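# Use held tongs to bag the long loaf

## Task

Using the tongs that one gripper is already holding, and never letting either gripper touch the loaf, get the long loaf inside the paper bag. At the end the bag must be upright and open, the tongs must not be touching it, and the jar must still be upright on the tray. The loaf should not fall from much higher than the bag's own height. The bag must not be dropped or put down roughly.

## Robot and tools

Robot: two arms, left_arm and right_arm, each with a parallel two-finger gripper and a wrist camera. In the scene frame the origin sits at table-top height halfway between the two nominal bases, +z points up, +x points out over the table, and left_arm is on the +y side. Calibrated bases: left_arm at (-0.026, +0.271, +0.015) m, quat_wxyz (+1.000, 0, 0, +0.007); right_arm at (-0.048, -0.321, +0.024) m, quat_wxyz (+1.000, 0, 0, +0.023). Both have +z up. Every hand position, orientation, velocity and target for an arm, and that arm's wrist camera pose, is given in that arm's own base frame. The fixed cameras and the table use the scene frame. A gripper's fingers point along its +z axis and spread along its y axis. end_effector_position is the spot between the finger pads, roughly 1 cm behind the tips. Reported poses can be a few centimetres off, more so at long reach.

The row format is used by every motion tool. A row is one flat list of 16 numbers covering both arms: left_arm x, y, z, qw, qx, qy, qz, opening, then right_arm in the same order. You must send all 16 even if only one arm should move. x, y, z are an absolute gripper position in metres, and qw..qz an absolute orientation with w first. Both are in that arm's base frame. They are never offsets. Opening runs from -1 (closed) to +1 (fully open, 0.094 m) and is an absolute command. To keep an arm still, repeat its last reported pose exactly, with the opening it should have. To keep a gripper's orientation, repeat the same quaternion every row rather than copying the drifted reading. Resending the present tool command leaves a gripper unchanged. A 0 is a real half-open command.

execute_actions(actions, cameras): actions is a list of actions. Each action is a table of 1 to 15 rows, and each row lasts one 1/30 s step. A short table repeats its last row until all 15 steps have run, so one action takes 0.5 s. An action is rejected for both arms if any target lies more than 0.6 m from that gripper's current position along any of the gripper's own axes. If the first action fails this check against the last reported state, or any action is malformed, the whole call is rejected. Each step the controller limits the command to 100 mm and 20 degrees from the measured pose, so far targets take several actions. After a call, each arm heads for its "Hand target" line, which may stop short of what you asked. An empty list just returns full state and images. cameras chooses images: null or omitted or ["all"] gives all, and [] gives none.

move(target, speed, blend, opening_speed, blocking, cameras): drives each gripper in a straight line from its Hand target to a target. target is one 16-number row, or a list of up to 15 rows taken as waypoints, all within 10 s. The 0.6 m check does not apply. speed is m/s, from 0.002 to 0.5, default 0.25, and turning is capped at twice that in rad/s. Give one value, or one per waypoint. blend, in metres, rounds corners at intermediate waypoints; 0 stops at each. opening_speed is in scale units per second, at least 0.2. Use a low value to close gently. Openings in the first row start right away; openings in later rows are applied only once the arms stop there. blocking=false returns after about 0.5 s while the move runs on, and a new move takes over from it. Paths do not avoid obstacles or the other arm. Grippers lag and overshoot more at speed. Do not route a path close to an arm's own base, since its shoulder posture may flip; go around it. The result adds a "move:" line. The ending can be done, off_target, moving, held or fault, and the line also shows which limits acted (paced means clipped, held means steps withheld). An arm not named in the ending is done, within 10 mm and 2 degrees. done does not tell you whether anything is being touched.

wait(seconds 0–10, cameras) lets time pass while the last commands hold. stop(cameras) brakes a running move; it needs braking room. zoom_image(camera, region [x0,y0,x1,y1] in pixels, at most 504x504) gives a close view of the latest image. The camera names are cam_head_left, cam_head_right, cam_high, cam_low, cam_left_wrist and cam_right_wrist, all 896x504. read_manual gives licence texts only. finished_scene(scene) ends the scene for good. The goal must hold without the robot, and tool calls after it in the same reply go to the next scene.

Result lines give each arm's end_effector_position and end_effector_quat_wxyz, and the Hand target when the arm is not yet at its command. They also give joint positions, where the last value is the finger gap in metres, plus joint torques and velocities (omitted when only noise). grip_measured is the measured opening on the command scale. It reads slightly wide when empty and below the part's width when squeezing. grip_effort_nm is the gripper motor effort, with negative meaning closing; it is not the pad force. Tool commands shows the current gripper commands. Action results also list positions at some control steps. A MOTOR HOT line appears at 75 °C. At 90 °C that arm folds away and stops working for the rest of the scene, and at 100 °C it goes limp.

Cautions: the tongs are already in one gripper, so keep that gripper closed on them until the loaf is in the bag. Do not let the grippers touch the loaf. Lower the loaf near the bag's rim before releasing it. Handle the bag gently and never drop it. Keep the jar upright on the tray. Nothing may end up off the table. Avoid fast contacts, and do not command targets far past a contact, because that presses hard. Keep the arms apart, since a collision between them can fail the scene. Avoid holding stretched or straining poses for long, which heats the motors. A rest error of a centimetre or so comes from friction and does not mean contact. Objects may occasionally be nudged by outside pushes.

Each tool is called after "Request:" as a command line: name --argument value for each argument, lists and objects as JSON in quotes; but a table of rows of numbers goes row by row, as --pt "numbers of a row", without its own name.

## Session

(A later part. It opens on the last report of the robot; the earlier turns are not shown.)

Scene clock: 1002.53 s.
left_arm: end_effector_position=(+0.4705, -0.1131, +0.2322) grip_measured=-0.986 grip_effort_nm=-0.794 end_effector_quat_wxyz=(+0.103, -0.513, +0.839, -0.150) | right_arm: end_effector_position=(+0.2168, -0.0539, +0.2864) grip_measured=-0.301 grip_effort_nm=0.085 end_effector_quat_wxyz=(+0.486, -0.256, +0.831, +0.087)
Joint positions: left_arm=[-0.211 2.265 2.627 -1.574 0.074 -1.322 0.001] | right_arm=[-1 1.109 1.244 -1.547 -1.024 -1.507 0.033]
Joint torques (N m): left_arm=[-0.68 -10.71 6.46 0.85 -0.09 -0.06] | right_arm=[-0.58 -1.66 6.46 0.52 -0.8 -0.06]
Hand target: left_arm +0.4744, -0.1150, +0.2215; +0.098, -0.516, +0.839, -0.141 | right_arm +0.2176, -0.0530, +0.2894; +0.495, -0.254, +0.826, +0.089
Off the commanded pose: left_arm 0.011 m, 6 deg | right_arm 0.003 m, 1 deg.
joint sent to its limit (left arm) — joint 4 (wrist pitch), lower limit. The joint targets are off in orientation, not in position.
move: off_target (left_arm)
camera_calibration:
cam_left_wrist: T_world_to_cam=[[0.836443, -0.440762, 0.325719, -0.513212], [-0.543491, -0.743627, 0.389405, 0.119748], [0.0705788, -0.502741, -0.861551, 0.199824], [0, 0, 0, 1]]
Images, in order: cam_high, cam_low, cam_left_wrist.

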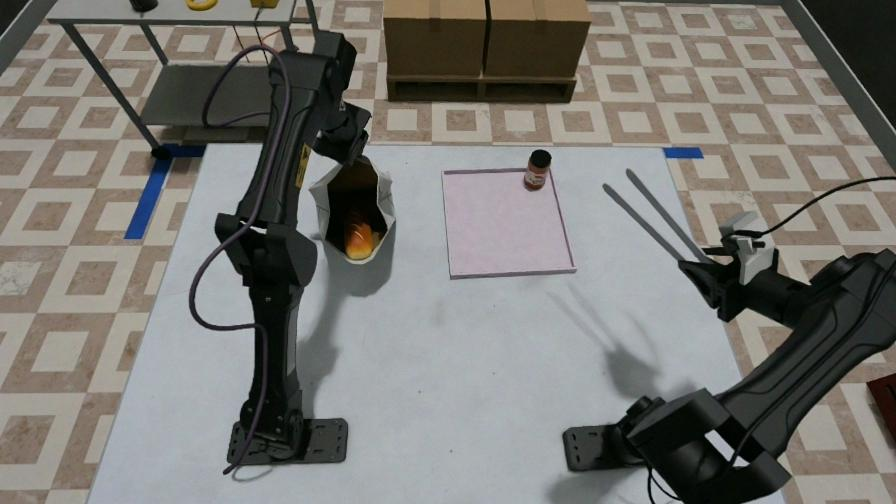

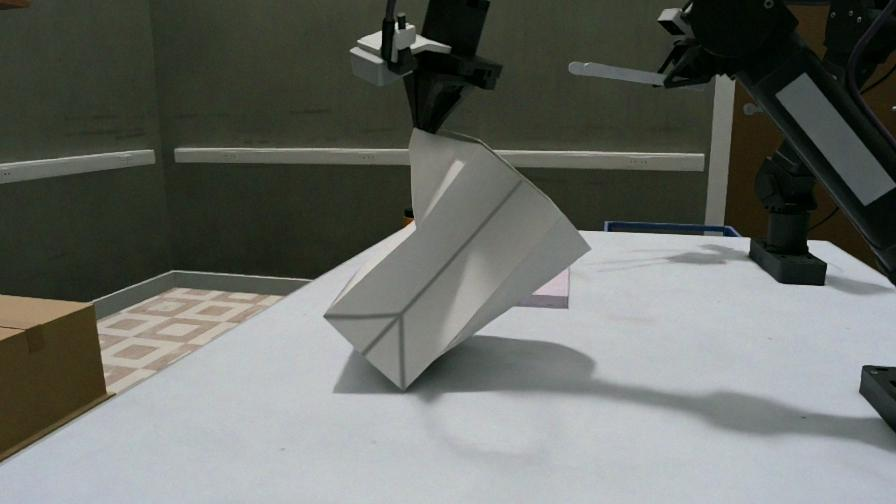

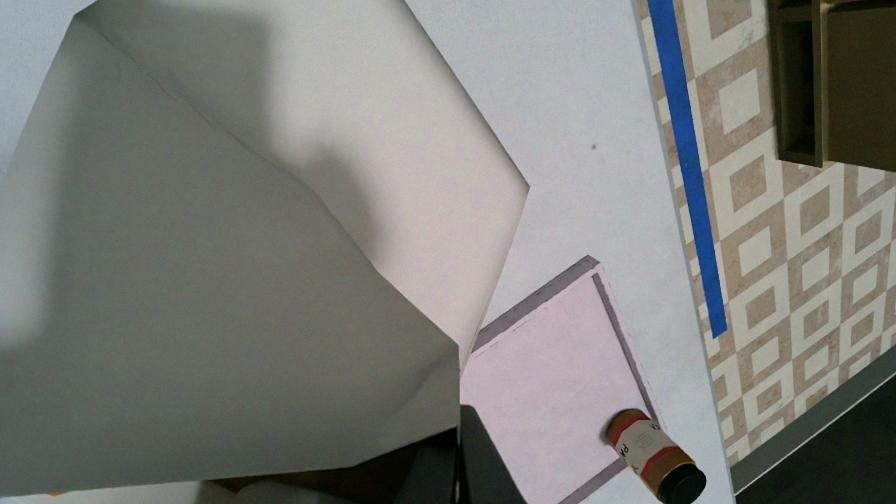

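Request:
move --pt "0.525 -0.14 0.22 0.1131 -0.5102 0.8324 -0.1845 -1 0.2177 -0.053 0.2895 0.495 -0.254 0.826 0.089 -0.3" --speed 0.04 --cameras '["cam_low","cam_left_wrist","cam_high"]'

Request:
zoom_image --camera "cam_low" --region '[250, 50, 700, 450]'

Scene clock: 1011.60 s.
left_arm: end_effector_position=(+0.5174, -0.1328, +0.2314) grip_measured=-0.986 grip_effort_nm=-0.794 end_effector_quat_wxyz=(+0.141, -0.507, +0.825, -0.206) | right_arm: end_effector_position=(+0.2168, -0.0539, +0.2864) grip_measured=-0.301 grip_effort_nm=0.081 end_effector_quat_wxyz=(+0.486, -0.256, +0.831, +0.087)
Joint positions: left_arm=[-0.222 2.416 2.841 -1.499 0.094 -1.349 0.001] | right_arm=[-1 1.109 1.244 -1.547 -1.024 -1.507 0.033]
Joint torques (N m): left_arm=[-0.81 -11.52 6.65 1.19 0.11 -0.03] | right_arm=[-0.58 -1.68 6.46 0.52 -0.8 -0.06]
Hand target: left_arm +0.5239, -0.1397, +0.2196; +0.135, -0.507, +0.825, -0.207 | right_arm +0.2176, -0.0530, +0.2894; +0.495, -0.254, +0.826, +0.089
Off the commanded pose: left_arm 0.015 m, 4 deg | right_arm 0.003 m, 1 deg.
elbow stopped short (left arm): the move would have taken joint 3 (elbow) straighter than the controller allows.
move: off_target (left_arm)
camera_calibration:
cam_left_wrist: T_world_to_cam=[[0.789744, -0.414003, 0.452665, -0.562549], [-0.586777, -0.725003, 0.360642, 0.162419], [0.178877, -0.550429, -0.815494, 0.112963], [0, 0, 0, 1]]
Images, in order: cam_high, cam_low, cam_left_wrist.

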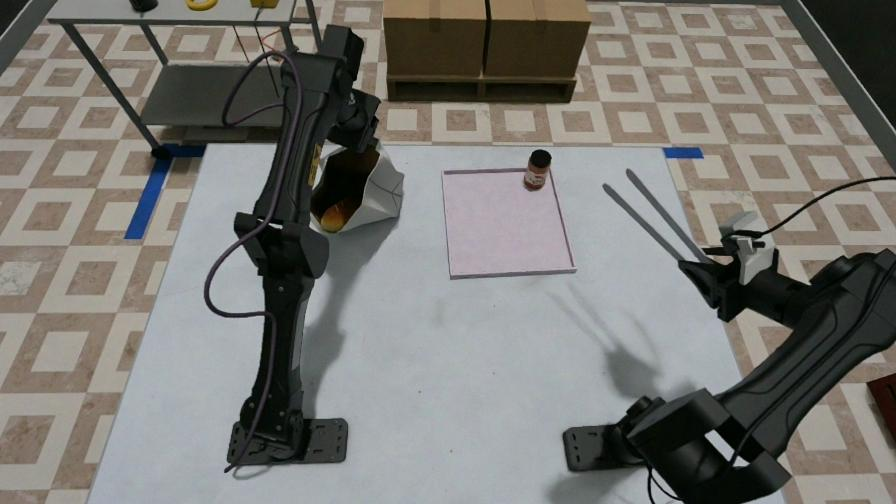

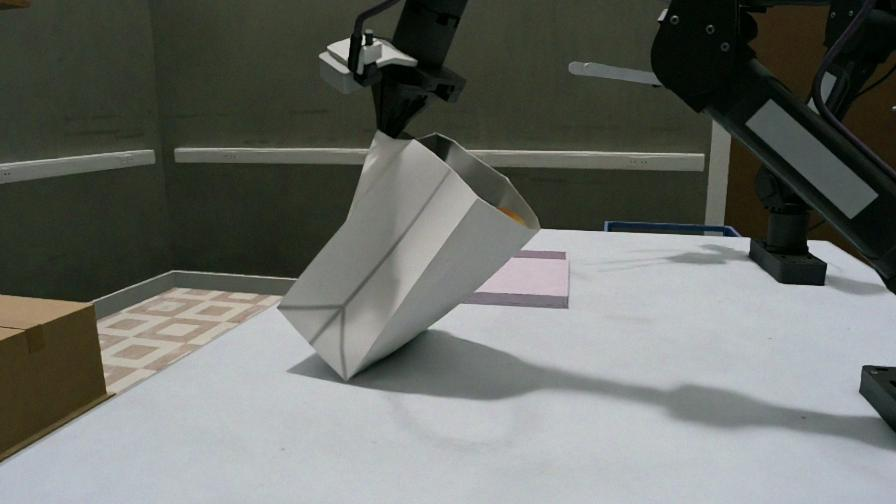

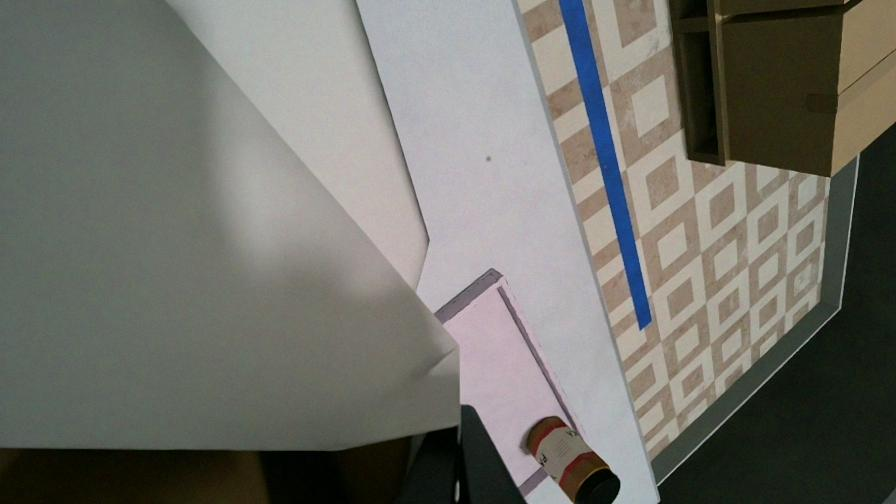

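Scaled by 1.120.

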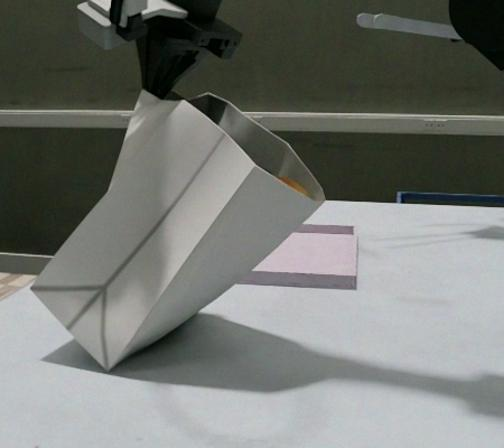

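Request:
move --pt "0.44 -0.10 0.25 0.0682 -0.5181 0.8453 -0.1113 -1 0.2177 -0.053 0.2895 0.495 -0.254 0.826 0.089 -0.3" --pt "0.34 -0.05 0.245 0.0228 -0.5221 0.8518 -0.0372 -1 0.2177 -0.053 0.2895 0.495 -0.254 0.826 0.089 -0.3" --speed 0.06 --blend 0.02 --cameras '["cam_low","cam_left_wrist","cam_high"]'

Request:
zoom_image --camera "cam_low" --region '[300, 50, 750, 450]'

Scene clock: 1039.00 s.
left_arm: end_effector_position=(+0.3491, -0.0555, +0.2357) grip_measured=-0.986 grip_effort_nm=-0.794 end_effector_quat_wxyz=(+0.056, -0.524, +0.846, -0.075) | right_arm: end_effector_position=(+0.2168, -0.0539, +0.2864) grip_measured=-0.301 grip_effort_nm=0.081 end_effector_quat_wxyz=(+0.486, -0.256, +0.831, +0.087)
Joint positions: left_arm=[-0.138 1.795 1.98 -1.573 0.044 -1.251 0.001] | right_arm=[-1 1.109 1.244 -1.547 -1.024 -1.507 0.033]
Joint torques (N m): left_arm=[0.59 -13.31 3.58 0.54 -0.11 0.1] | right_arm=[-0.58 -1.68 6.46 0.51 -0.8 -0.06]
Heat: left arm: 47 °C; right arm: 44 °C.
Hand target: left_arm +0.3403, -0.0501, +0.2441; +0.066, -0.521, +0.848, -0.074 | right_arm +0.2176, -0.0530, +0.2894; +0.495, -0.254, +0.826, +0.089
Off the commanded pose: left_arm 0.014 m, 6 deg | right_arm 0.003 m, 1 deg.
joint sent to its limit (left arm) — joint 4 (wrist pitch), lower limit. The joint targets are off in orientation, not in position.
move: off_target (left_arm)
camera_calibration:
cam_left_wrist: T_world_to_cam=[[0.880881, -0.448259, 0.152027, -0.362365], [-0.468684, -0.781082, 0.412608, 0.0615834], [-0.0662096, -0.434711, -0.898133, 0.300581], [0, 0, 0, 1]]
Images, in order: cam_high, cam_low, cam_left_wrist.

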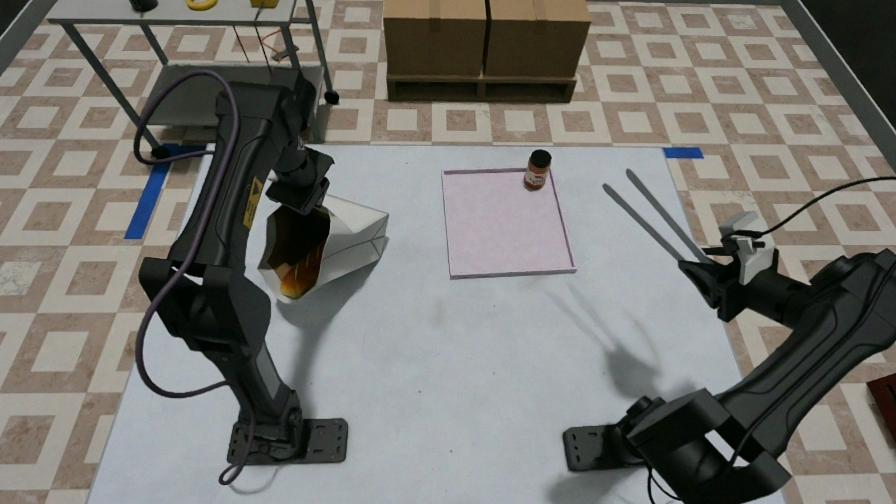

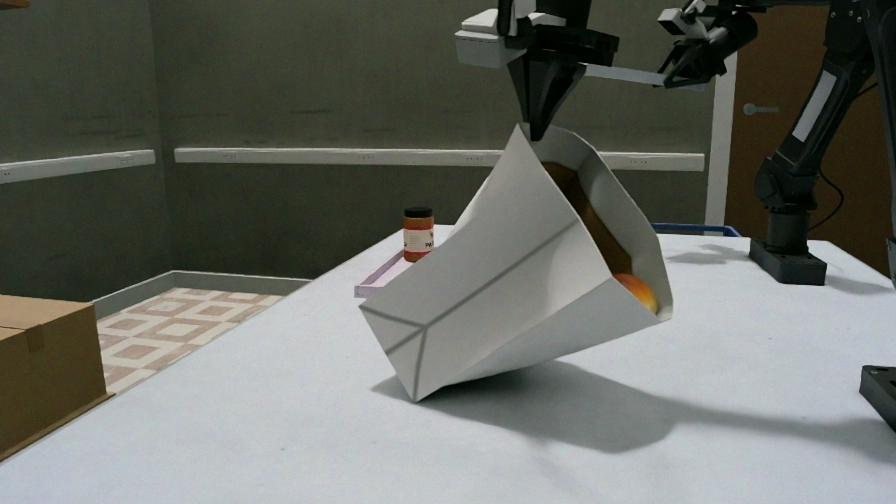

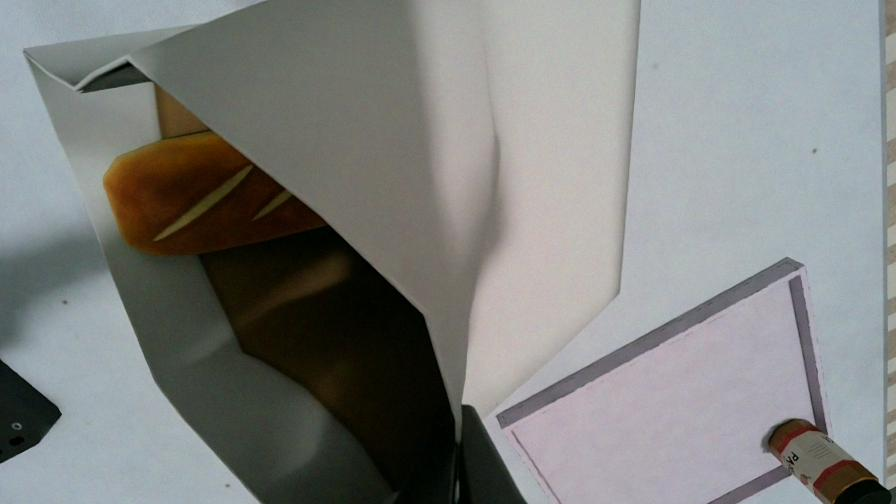

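Scaled by 1.120.

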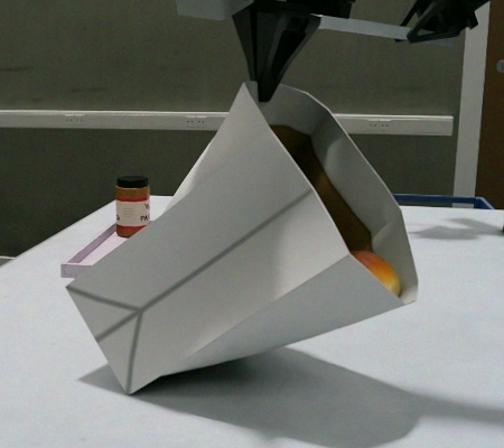

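Request:
move --pt "0.35 -0.055 0.285 0.0228 -0.5221 0.8518 -0.0372 -1 0.2177 -0.053 0.2895 0.495 -0.254 0.826 0.089 -0.3" --speed 0.05 --cameras '["cam_low","cam_left_wrist","cam_high"]'

Request:
zoom_image --camera "cam_low" --region '[300, 50, 750, 450]'

Scene clock: 1051.67 s.
left_arm: end_effector_position=(+0.3546, -0.0561, +0.2622) grip_measured=-0.986 grip_effort_nm=-0.794 end_effector_quat_wxyz=(+0.090, -0.520, +0.843, -0.103) | right_arm: end_effector_position=(+0.2168, -0.0539, +0.2864) grip_measured=-0.301 grip_effort_nm=0.081 end_effector_quat_wxyz=(+0.486, -0.256, +0.831, +0.087)
Joint positions: left_arm=[-0.138 1.772 2.047 -1.574 0.043 -1.251 0.001] | right_arm=[-1 1.109 1.244 -1.547 -1.024 -1.507 0.033]
Joint torques (N m): left_arm=[-0.43 -12.9 6.98 0.7 -0.11 0.02] | right_arm=[-0.58 -1.68 6.46 0.52 -0.8 -0.06]
Hand target: left_arm +0.3494, -0.0549, +0.2838; +0.117, -0.517, +0.839, -0.118 | right_arm +0.2176, -0.0530, +0.2894; +0.495, -0.254, +0.826, +0.089
Off the commanded pose: left_arm 0.023 m, 11 deg | right_arm 0.003 m, 1 deg.
joint sent to its limit (left arm) — joint 4 (wrist pitch), lower limit. The joint targets are off in orientation, not in position.
move: off_target (left_arm)
camera_calibration:
cam_left_wrist: T_world_to_cam=[[0.86341, -0.446541, 0.234786, -0.386919], [-0.504326, -0.77627, 0.378233, 0.0746504], [0.0133612, -0.444979, -0.895442, 0.294981], [0, 0, 0, 1]]
Images, in order: cam_high, cam_low, cam_left_wrist.

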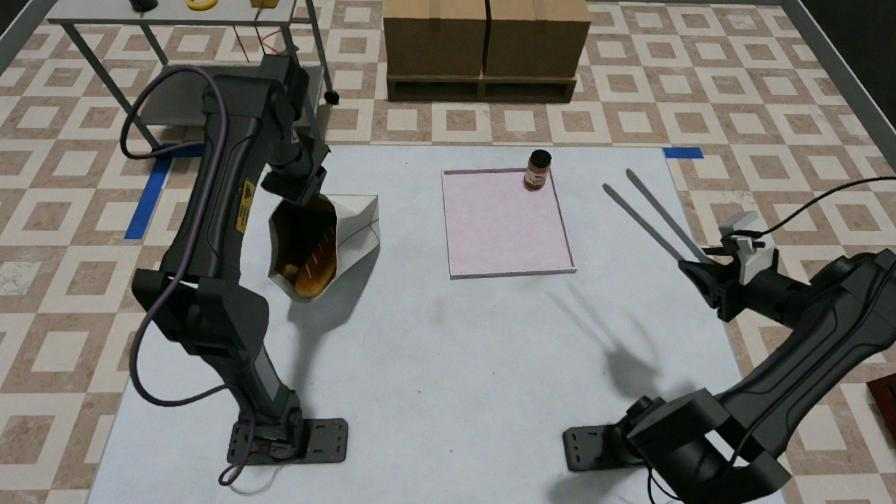

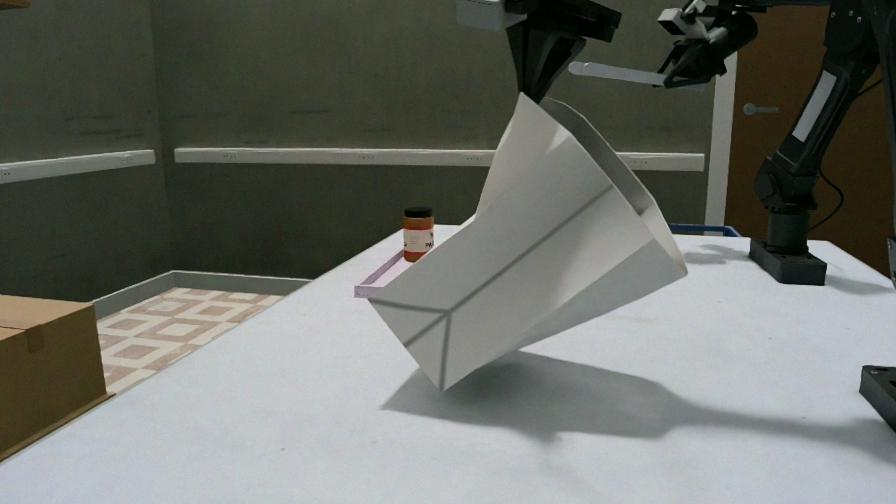

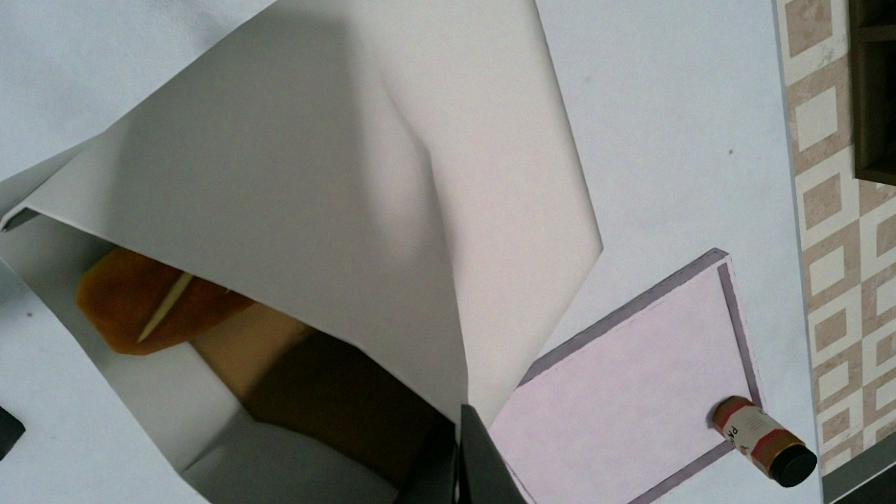

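Scaled by 1.120.

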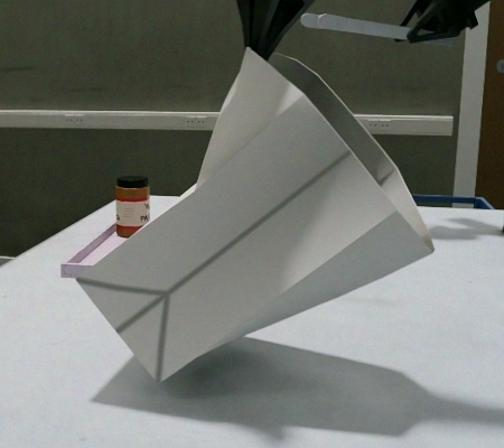

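Request:
move --pt "0.385 -0.072 0.225 0.0228 -0.5221 0.8518 -0.0372 -1 0.2177 -0.053 0.2895 0.495 -0.254 0.826 0.089 -0.3" --pt "0.42 -0.088 0.2 0.0228 -0.5221 0.8518 -0.0372 -1 0.2177 -0.053 0.2895 0.495 -0.254 0.826 0.089 -0.3" --speed 0.05 --blend 0.01 --cameras '["cam_low","cam_left_wrist","cam_high"]'

Request:
zoom_image --camera "cam_low" --region '[300, 50, 750, 450]'

Scene clock: 1071.43 s.
left_arm: end_effector_position=(+0.4154, -0.0875, +0.2046) grip_measured=-0.986 grip_effort_nm=-0.794 end_effector_quat_wxyz=(+0.051, -0.519, +0.851, -0.071) | right_arm: end_effector_position=(+0.2168, -0.0539, +0.2864) grip_measured=-0.301 grip_effort_nm=0.085 end_effector_quat_wxyz=(+0.486, -0.256, +0.831, +0.087)
Joint positions: left_arm=[-0.195 2.092 2.267 -1.574 0.035 -1.293 0.001] | right_arm=[-1 1.109 1.244 -1.547 -1.024 -1.507 0.033]
Joint torques (N m): left_arm=[-0.36 -9.83 7.08 0.54 -0.1 -0.04] | right_arm=[-0.58 -1.68 6.46 0.52 -0.8 -0.06]
Hand target: left_arm +0.4196, -0.0880, +0.1995; +0.050, -0.521, +0.850, -0.063 | right_arm +0.2176, -0.0530, +0.2894; +0.495, -0.254, +0.826, +0.089
Off the commanded pose: left_arm 0.007 m, 5 deg | right_arm 0.003 m, 1 deg.
joint sent to its limit (left arm) — joint 4 (wrist pitch), lower limit. The joint targets are off in orientation, not in position.
move: off_target (left_arm)
camera_calibration:
cam_left_wrist: T_world_to_cam=[[0.876022, -0.461386, 0.140383, -0.427146], [-0.475106, -0.775652, 0.415497, 0.0830624], [-0.0828165, -0.430681, -0.898696, 0.270498], [0, 0, 0, 1]]
Images, in order: cam_high, cam_low, cam_left_wrist.

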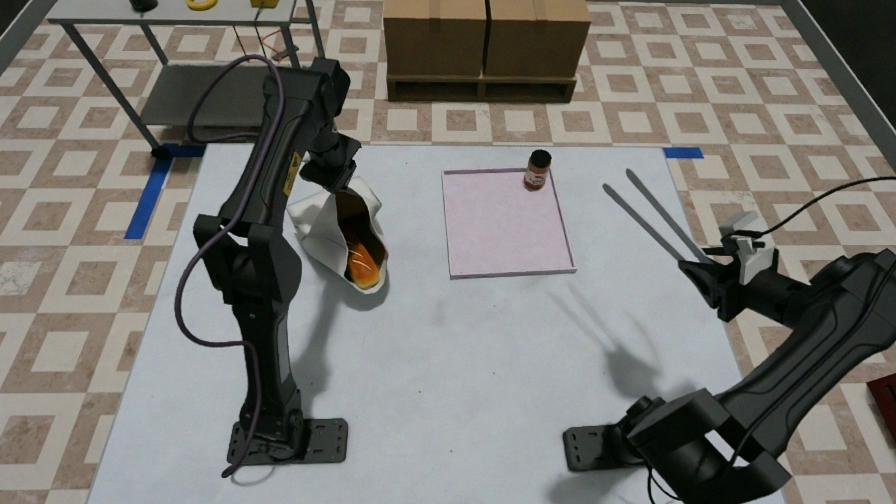

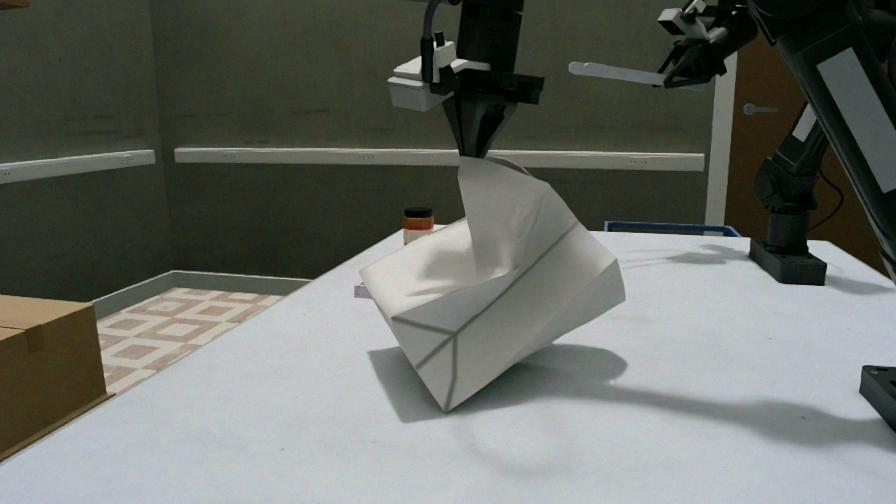

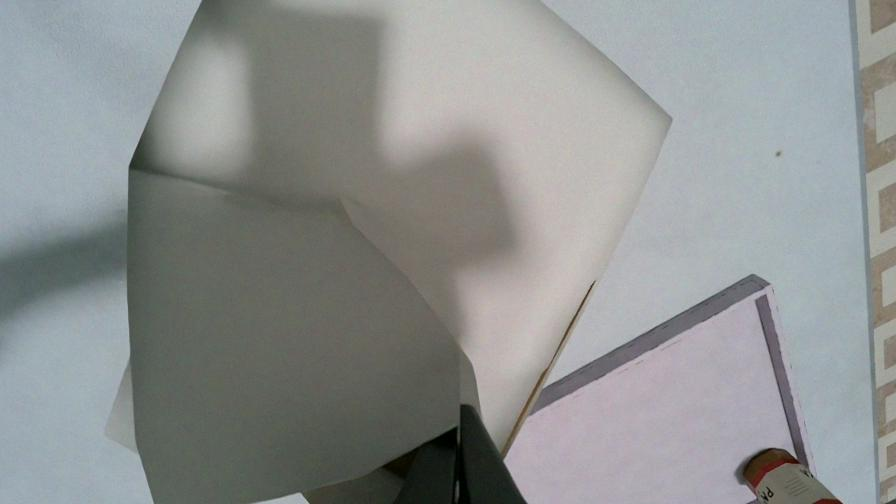

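Scaled by 1.120.

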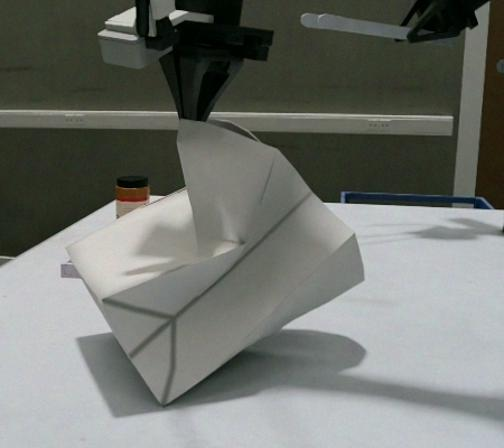

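Request:
move --pt "0.395 -0.077 0.255 0.0682 -0.5181 0.8453 -0.1113 -1 0.2177 -0.053 0.2895 0.495 -0.254 0.826 0.089 -0.3" --pt "0.35 -0.055 0.30 0.0682 -0.5181 0.8453 -0.1113 -1 0.2177 -0.053 0.2895 0.495 -0.254 0.826 0.089 -0.3" --pt "0.31 -0.035 0.295 0.0682 -0.5181 0.8453 -0.1113 -1 0.2177 -0.053 0.2895 0.495 -0.254 0.826 0.089 -0.3" --speed 0.05 --blend 0.01

Request:
zoom_image --camera "cam_high" --region '[160, 120, 560, 380]'

Scene clock: 1109.80 s.
left_arm: end_effector_position=(+0.3189, -0.0369, +0.2889) grip_measured=-0.986 grip_effort_nm=-0.789 end_effector_quat_wxyz=(+0.107, -0.521, +0.835, -0.141) | right_arm: end_effector_position=(+0.2168, -0.0539, +0.2864) grip_measured=-0.301 grip_effort_nm=0.081 end_effector_quat_wxyz=(+0.486, -0.256, +0.831, +0.087)
Joint positions: left_arm=[-0.06 1.6 1.947 -1.576 0.105 -1.195 0.001] | right_arm=[-1 1.109 1.244 -1.547 -1.024 -1.507 0.033]
Joint torques (N m): left_arm=[0.39 -10.28 3.77 0.85 0.11 0.17] | right_arm=[-0.58 -1.66 6.46 0.51 -0.8 -0.06]
Hand target: left_arm +0.3103, -0.0351, +0.2942; +0.113, -0.516, +0.837, -0.144 | right_arm +0.2176, -0.0530, +0.2894; +0.495, -0.254, +0.826, +0.089
Off the commanded pose: left_arm 0.011 m, 6 deg | right_arm 0.003 m, 1 deg.
joint sent to its limit (left arm) — joint 4 (wrist pitch), lower limit. The joint targets are off in orientation, not in position.
move: off_target (left_arm)
camera_calibration:
cam_left_wrist: T_world_to_cam=[[0.847078, -0.427728, 0.315447, -0.371213], [-0.525849, -0.760608, 0.380734, 0.0681339], [0.0770809, -0.488388, -0.869215, 0.29838], [0, 0, 0, 1]]
cam_right_wrist: T_world_to_cam=[[0.512946, -0.849987, 0.120035, -0.190044], [-0.677924, -0.486891, -0.550778, 0.318339], [0.526598, 0.201144, -0.825975, 0.221207], [0, 0, 0, 1]]

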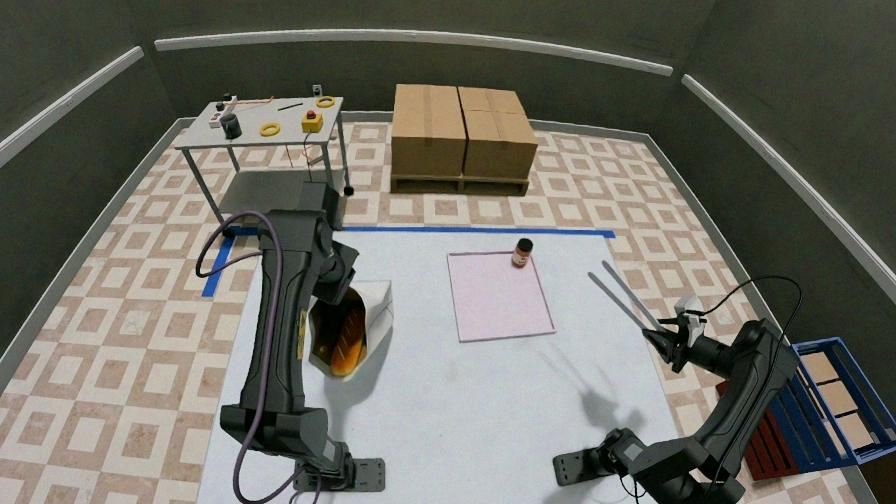

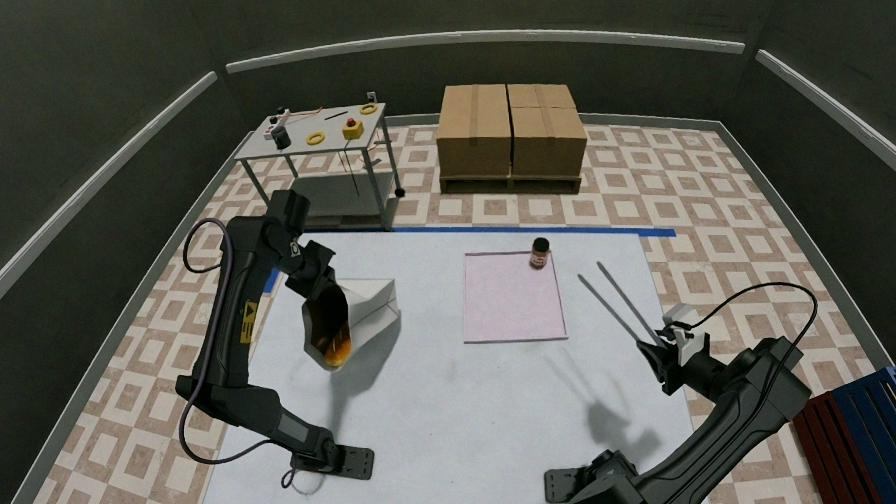

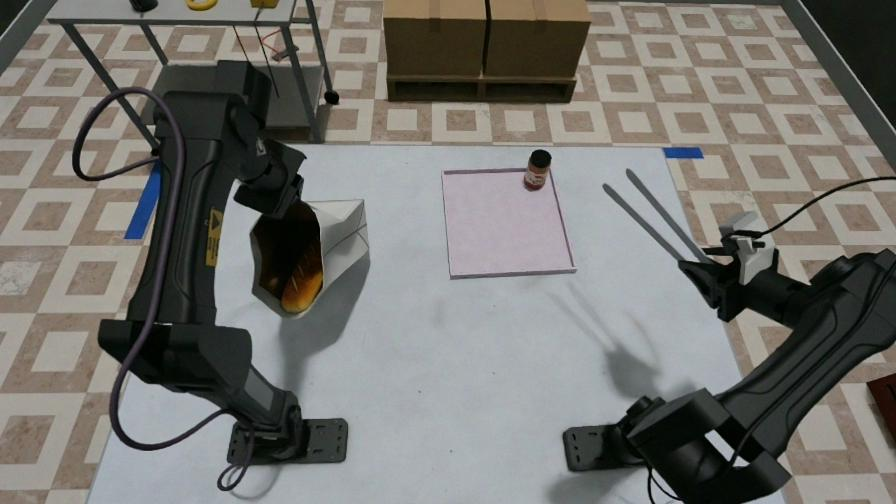

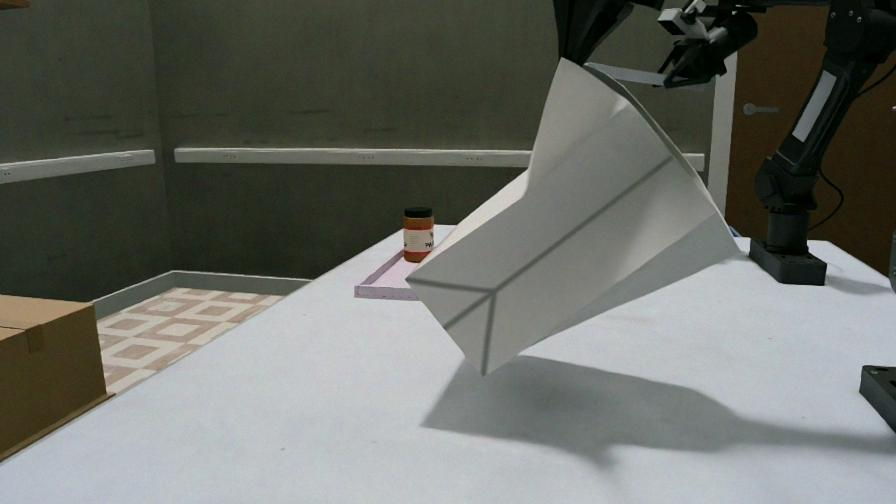

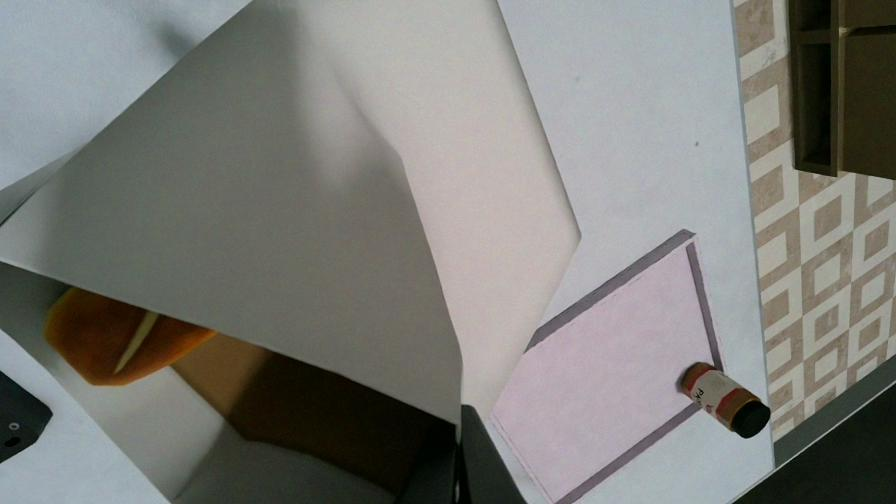

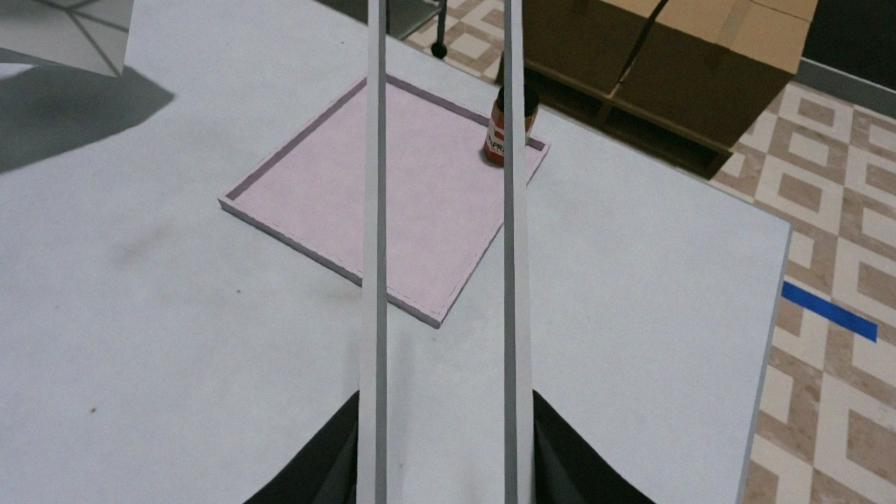

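Scaled by 1.260.

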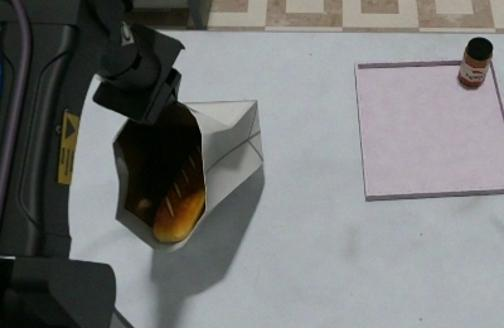

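Request:
move --pt "0.35 -0.05 0.262 0.0682 -0.5181 0.8453 -0.1113 -1 0.2177 -0.053 0.2895 0.495 -0.254 0.826 0.089 -0.3" --speed 0.05 --cameras '[]'

Request:
move --pt "0.35 -0.05 0.262 0.0682 -0.5181 0.8453 -0.1113 -1 0.26 0.05 0.25 0.603 -0.3695 0.603 0.3695 -0.3" --pt "0.35 -0.05 0.262 0.0682 -0.5181 0.8453 -0.1113 -1 0.25 0.15 0.12 0.603 -0.3695 0.603 0.3695 -0.3" --speed 0.12 --blend 0.03

Scene clock: 1122.97 s.
Off the commanded pose: left_arm 0.006 m, 1 deg | right_arm 0.003 m, 1 deg.
joint sent to its limit (left arm) — joint 4 (wrist pitch), lower limit. The joint targets still meet the commanded pose.
move: done

Scene clock: 1129.57 s.
left_arm: end_effector_position=(+0.3453, -0.0494, +0.2578) grip_measured=-0.986 grip_effort_nm=-0.789 end_effector_quat_wxyz=(+0.067, -0.517, +0.846, -0.115) | right_arm: end_effector_position=(+0.2506, +0.1476, +0.1093) grip_measured=-0.301 grip_effort_nm=0.076 end_effector_quat_wxyz=(+0.518, -0.470, +0.541, +0.467)
Joint positions: left_arm=[-0.092 1.745 1.998 -1.577 0.104 -1.201 0.001] | right_arm=[-0.131 1.846 0.738 -0.808 -1.542 -1.898 0.033]
Joint torques (N m): left_arm=[-0.69 -7.46 7.46 0.68 -0.05 -0.09] | right_arm=[0.53 -9.55 3.3 -0.11 -1.05 0.06]
Hand target: left_arm +0.3498, -0.0500, +0.2617; +0.073, -0.518, +0.844, -0.115 | right_arm +0.2496, +0.1492, +0.1197; +0.533, -0.464, +0.529, +0.470
Off the commanded pose: left_arm 0.006 m, 1 deg | right_arm 0.011 m, 20 deg; orientation clipped.
joint sent to its limit (left arm) — joint 4 (wrist pitch), lower limit. The joint targets still meet the commanded pose.
joint sent to its limit (right arm) — joint 5 (wrist yaw), lower limit. The joint targets are off in orientation, not in position.
move: off_target (right_arm); limits=paced
camera_calibration:
cam_left_wrist: T_world_to_cam=[[0.862181, -0.450647, 0.231433, -0.373801], [-0.506278, -0.750175, 0.425347, 0.066591], [-0.0180657, -0.483896, -0.874939, 0.297798], [0, 0, 0, 1]]
cam_right_wrist: T_world_to_cam=[[0.992078, -0.125615, -0.0012613, -0.228569], [-0.0576858, -0.446622, -0.892861, 0.217827], [0.111594, 0.885861, -0.45033, -0.0215443], [0, 0, 0, 1]]

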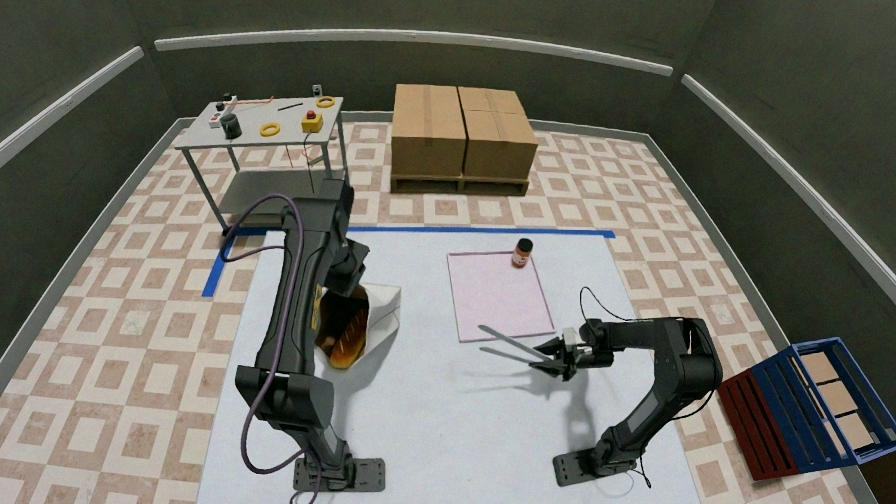

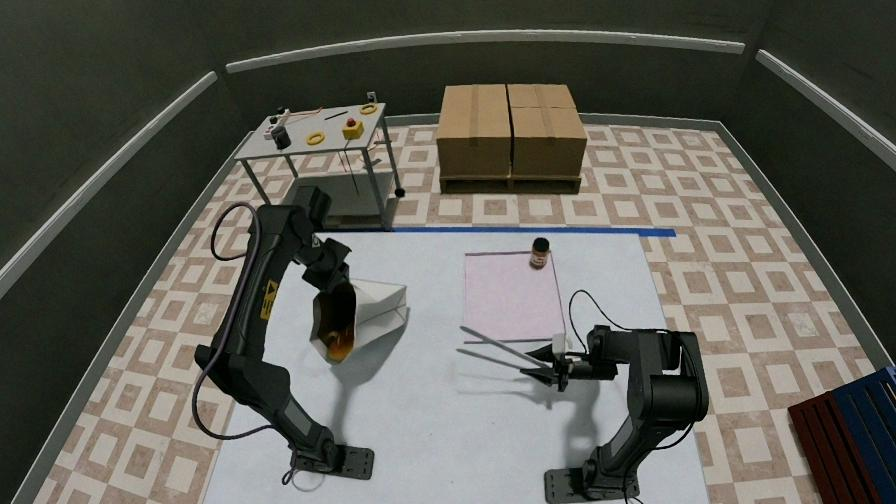

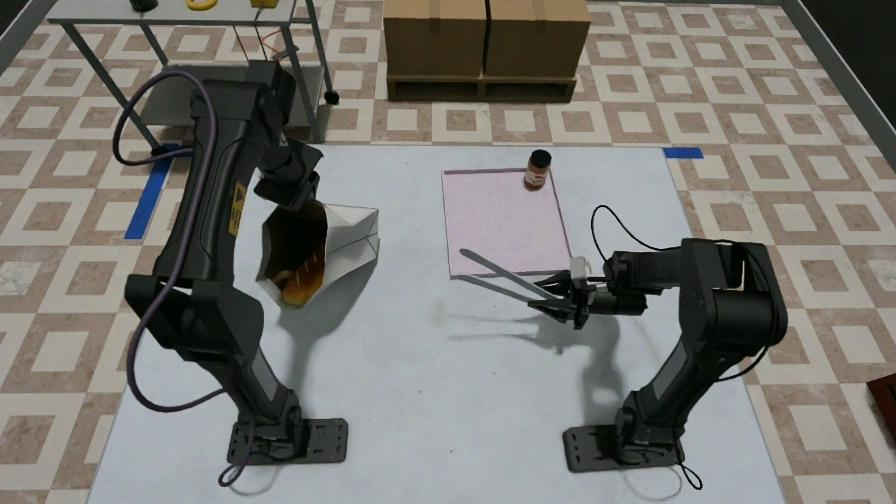

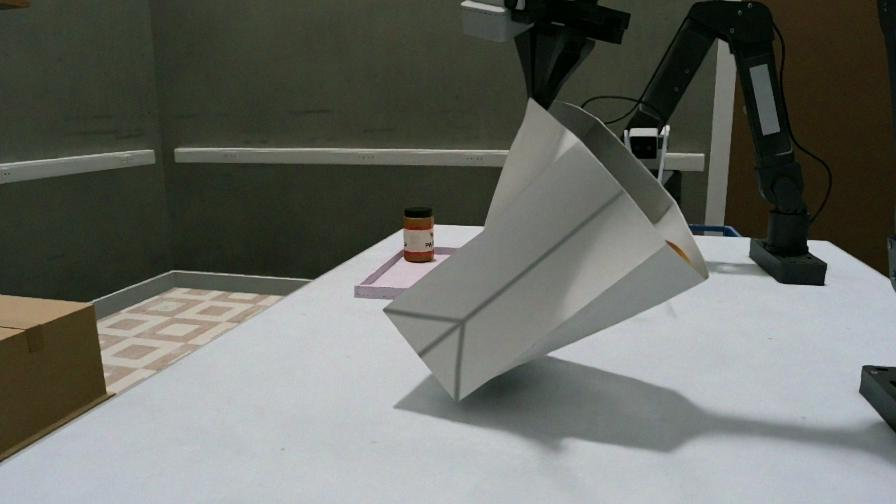

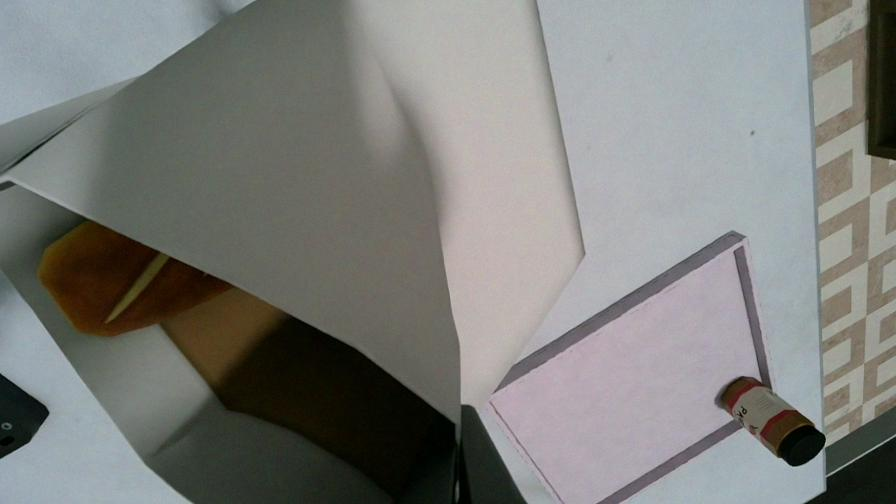

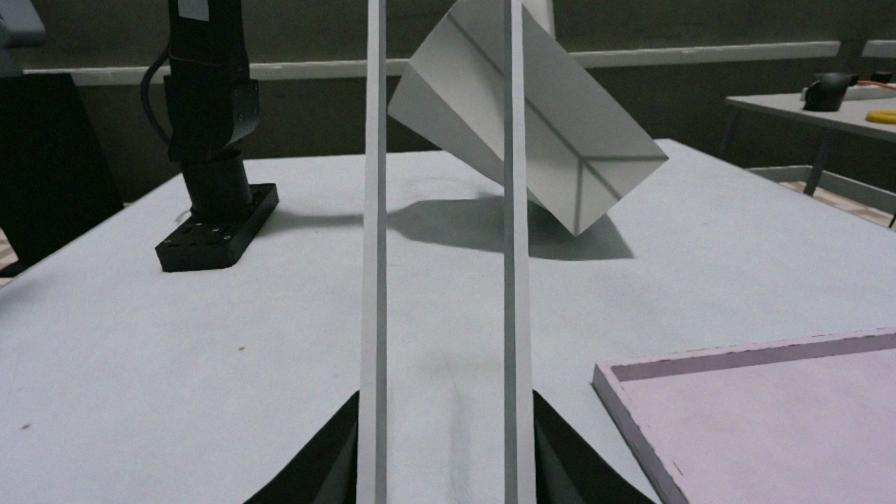

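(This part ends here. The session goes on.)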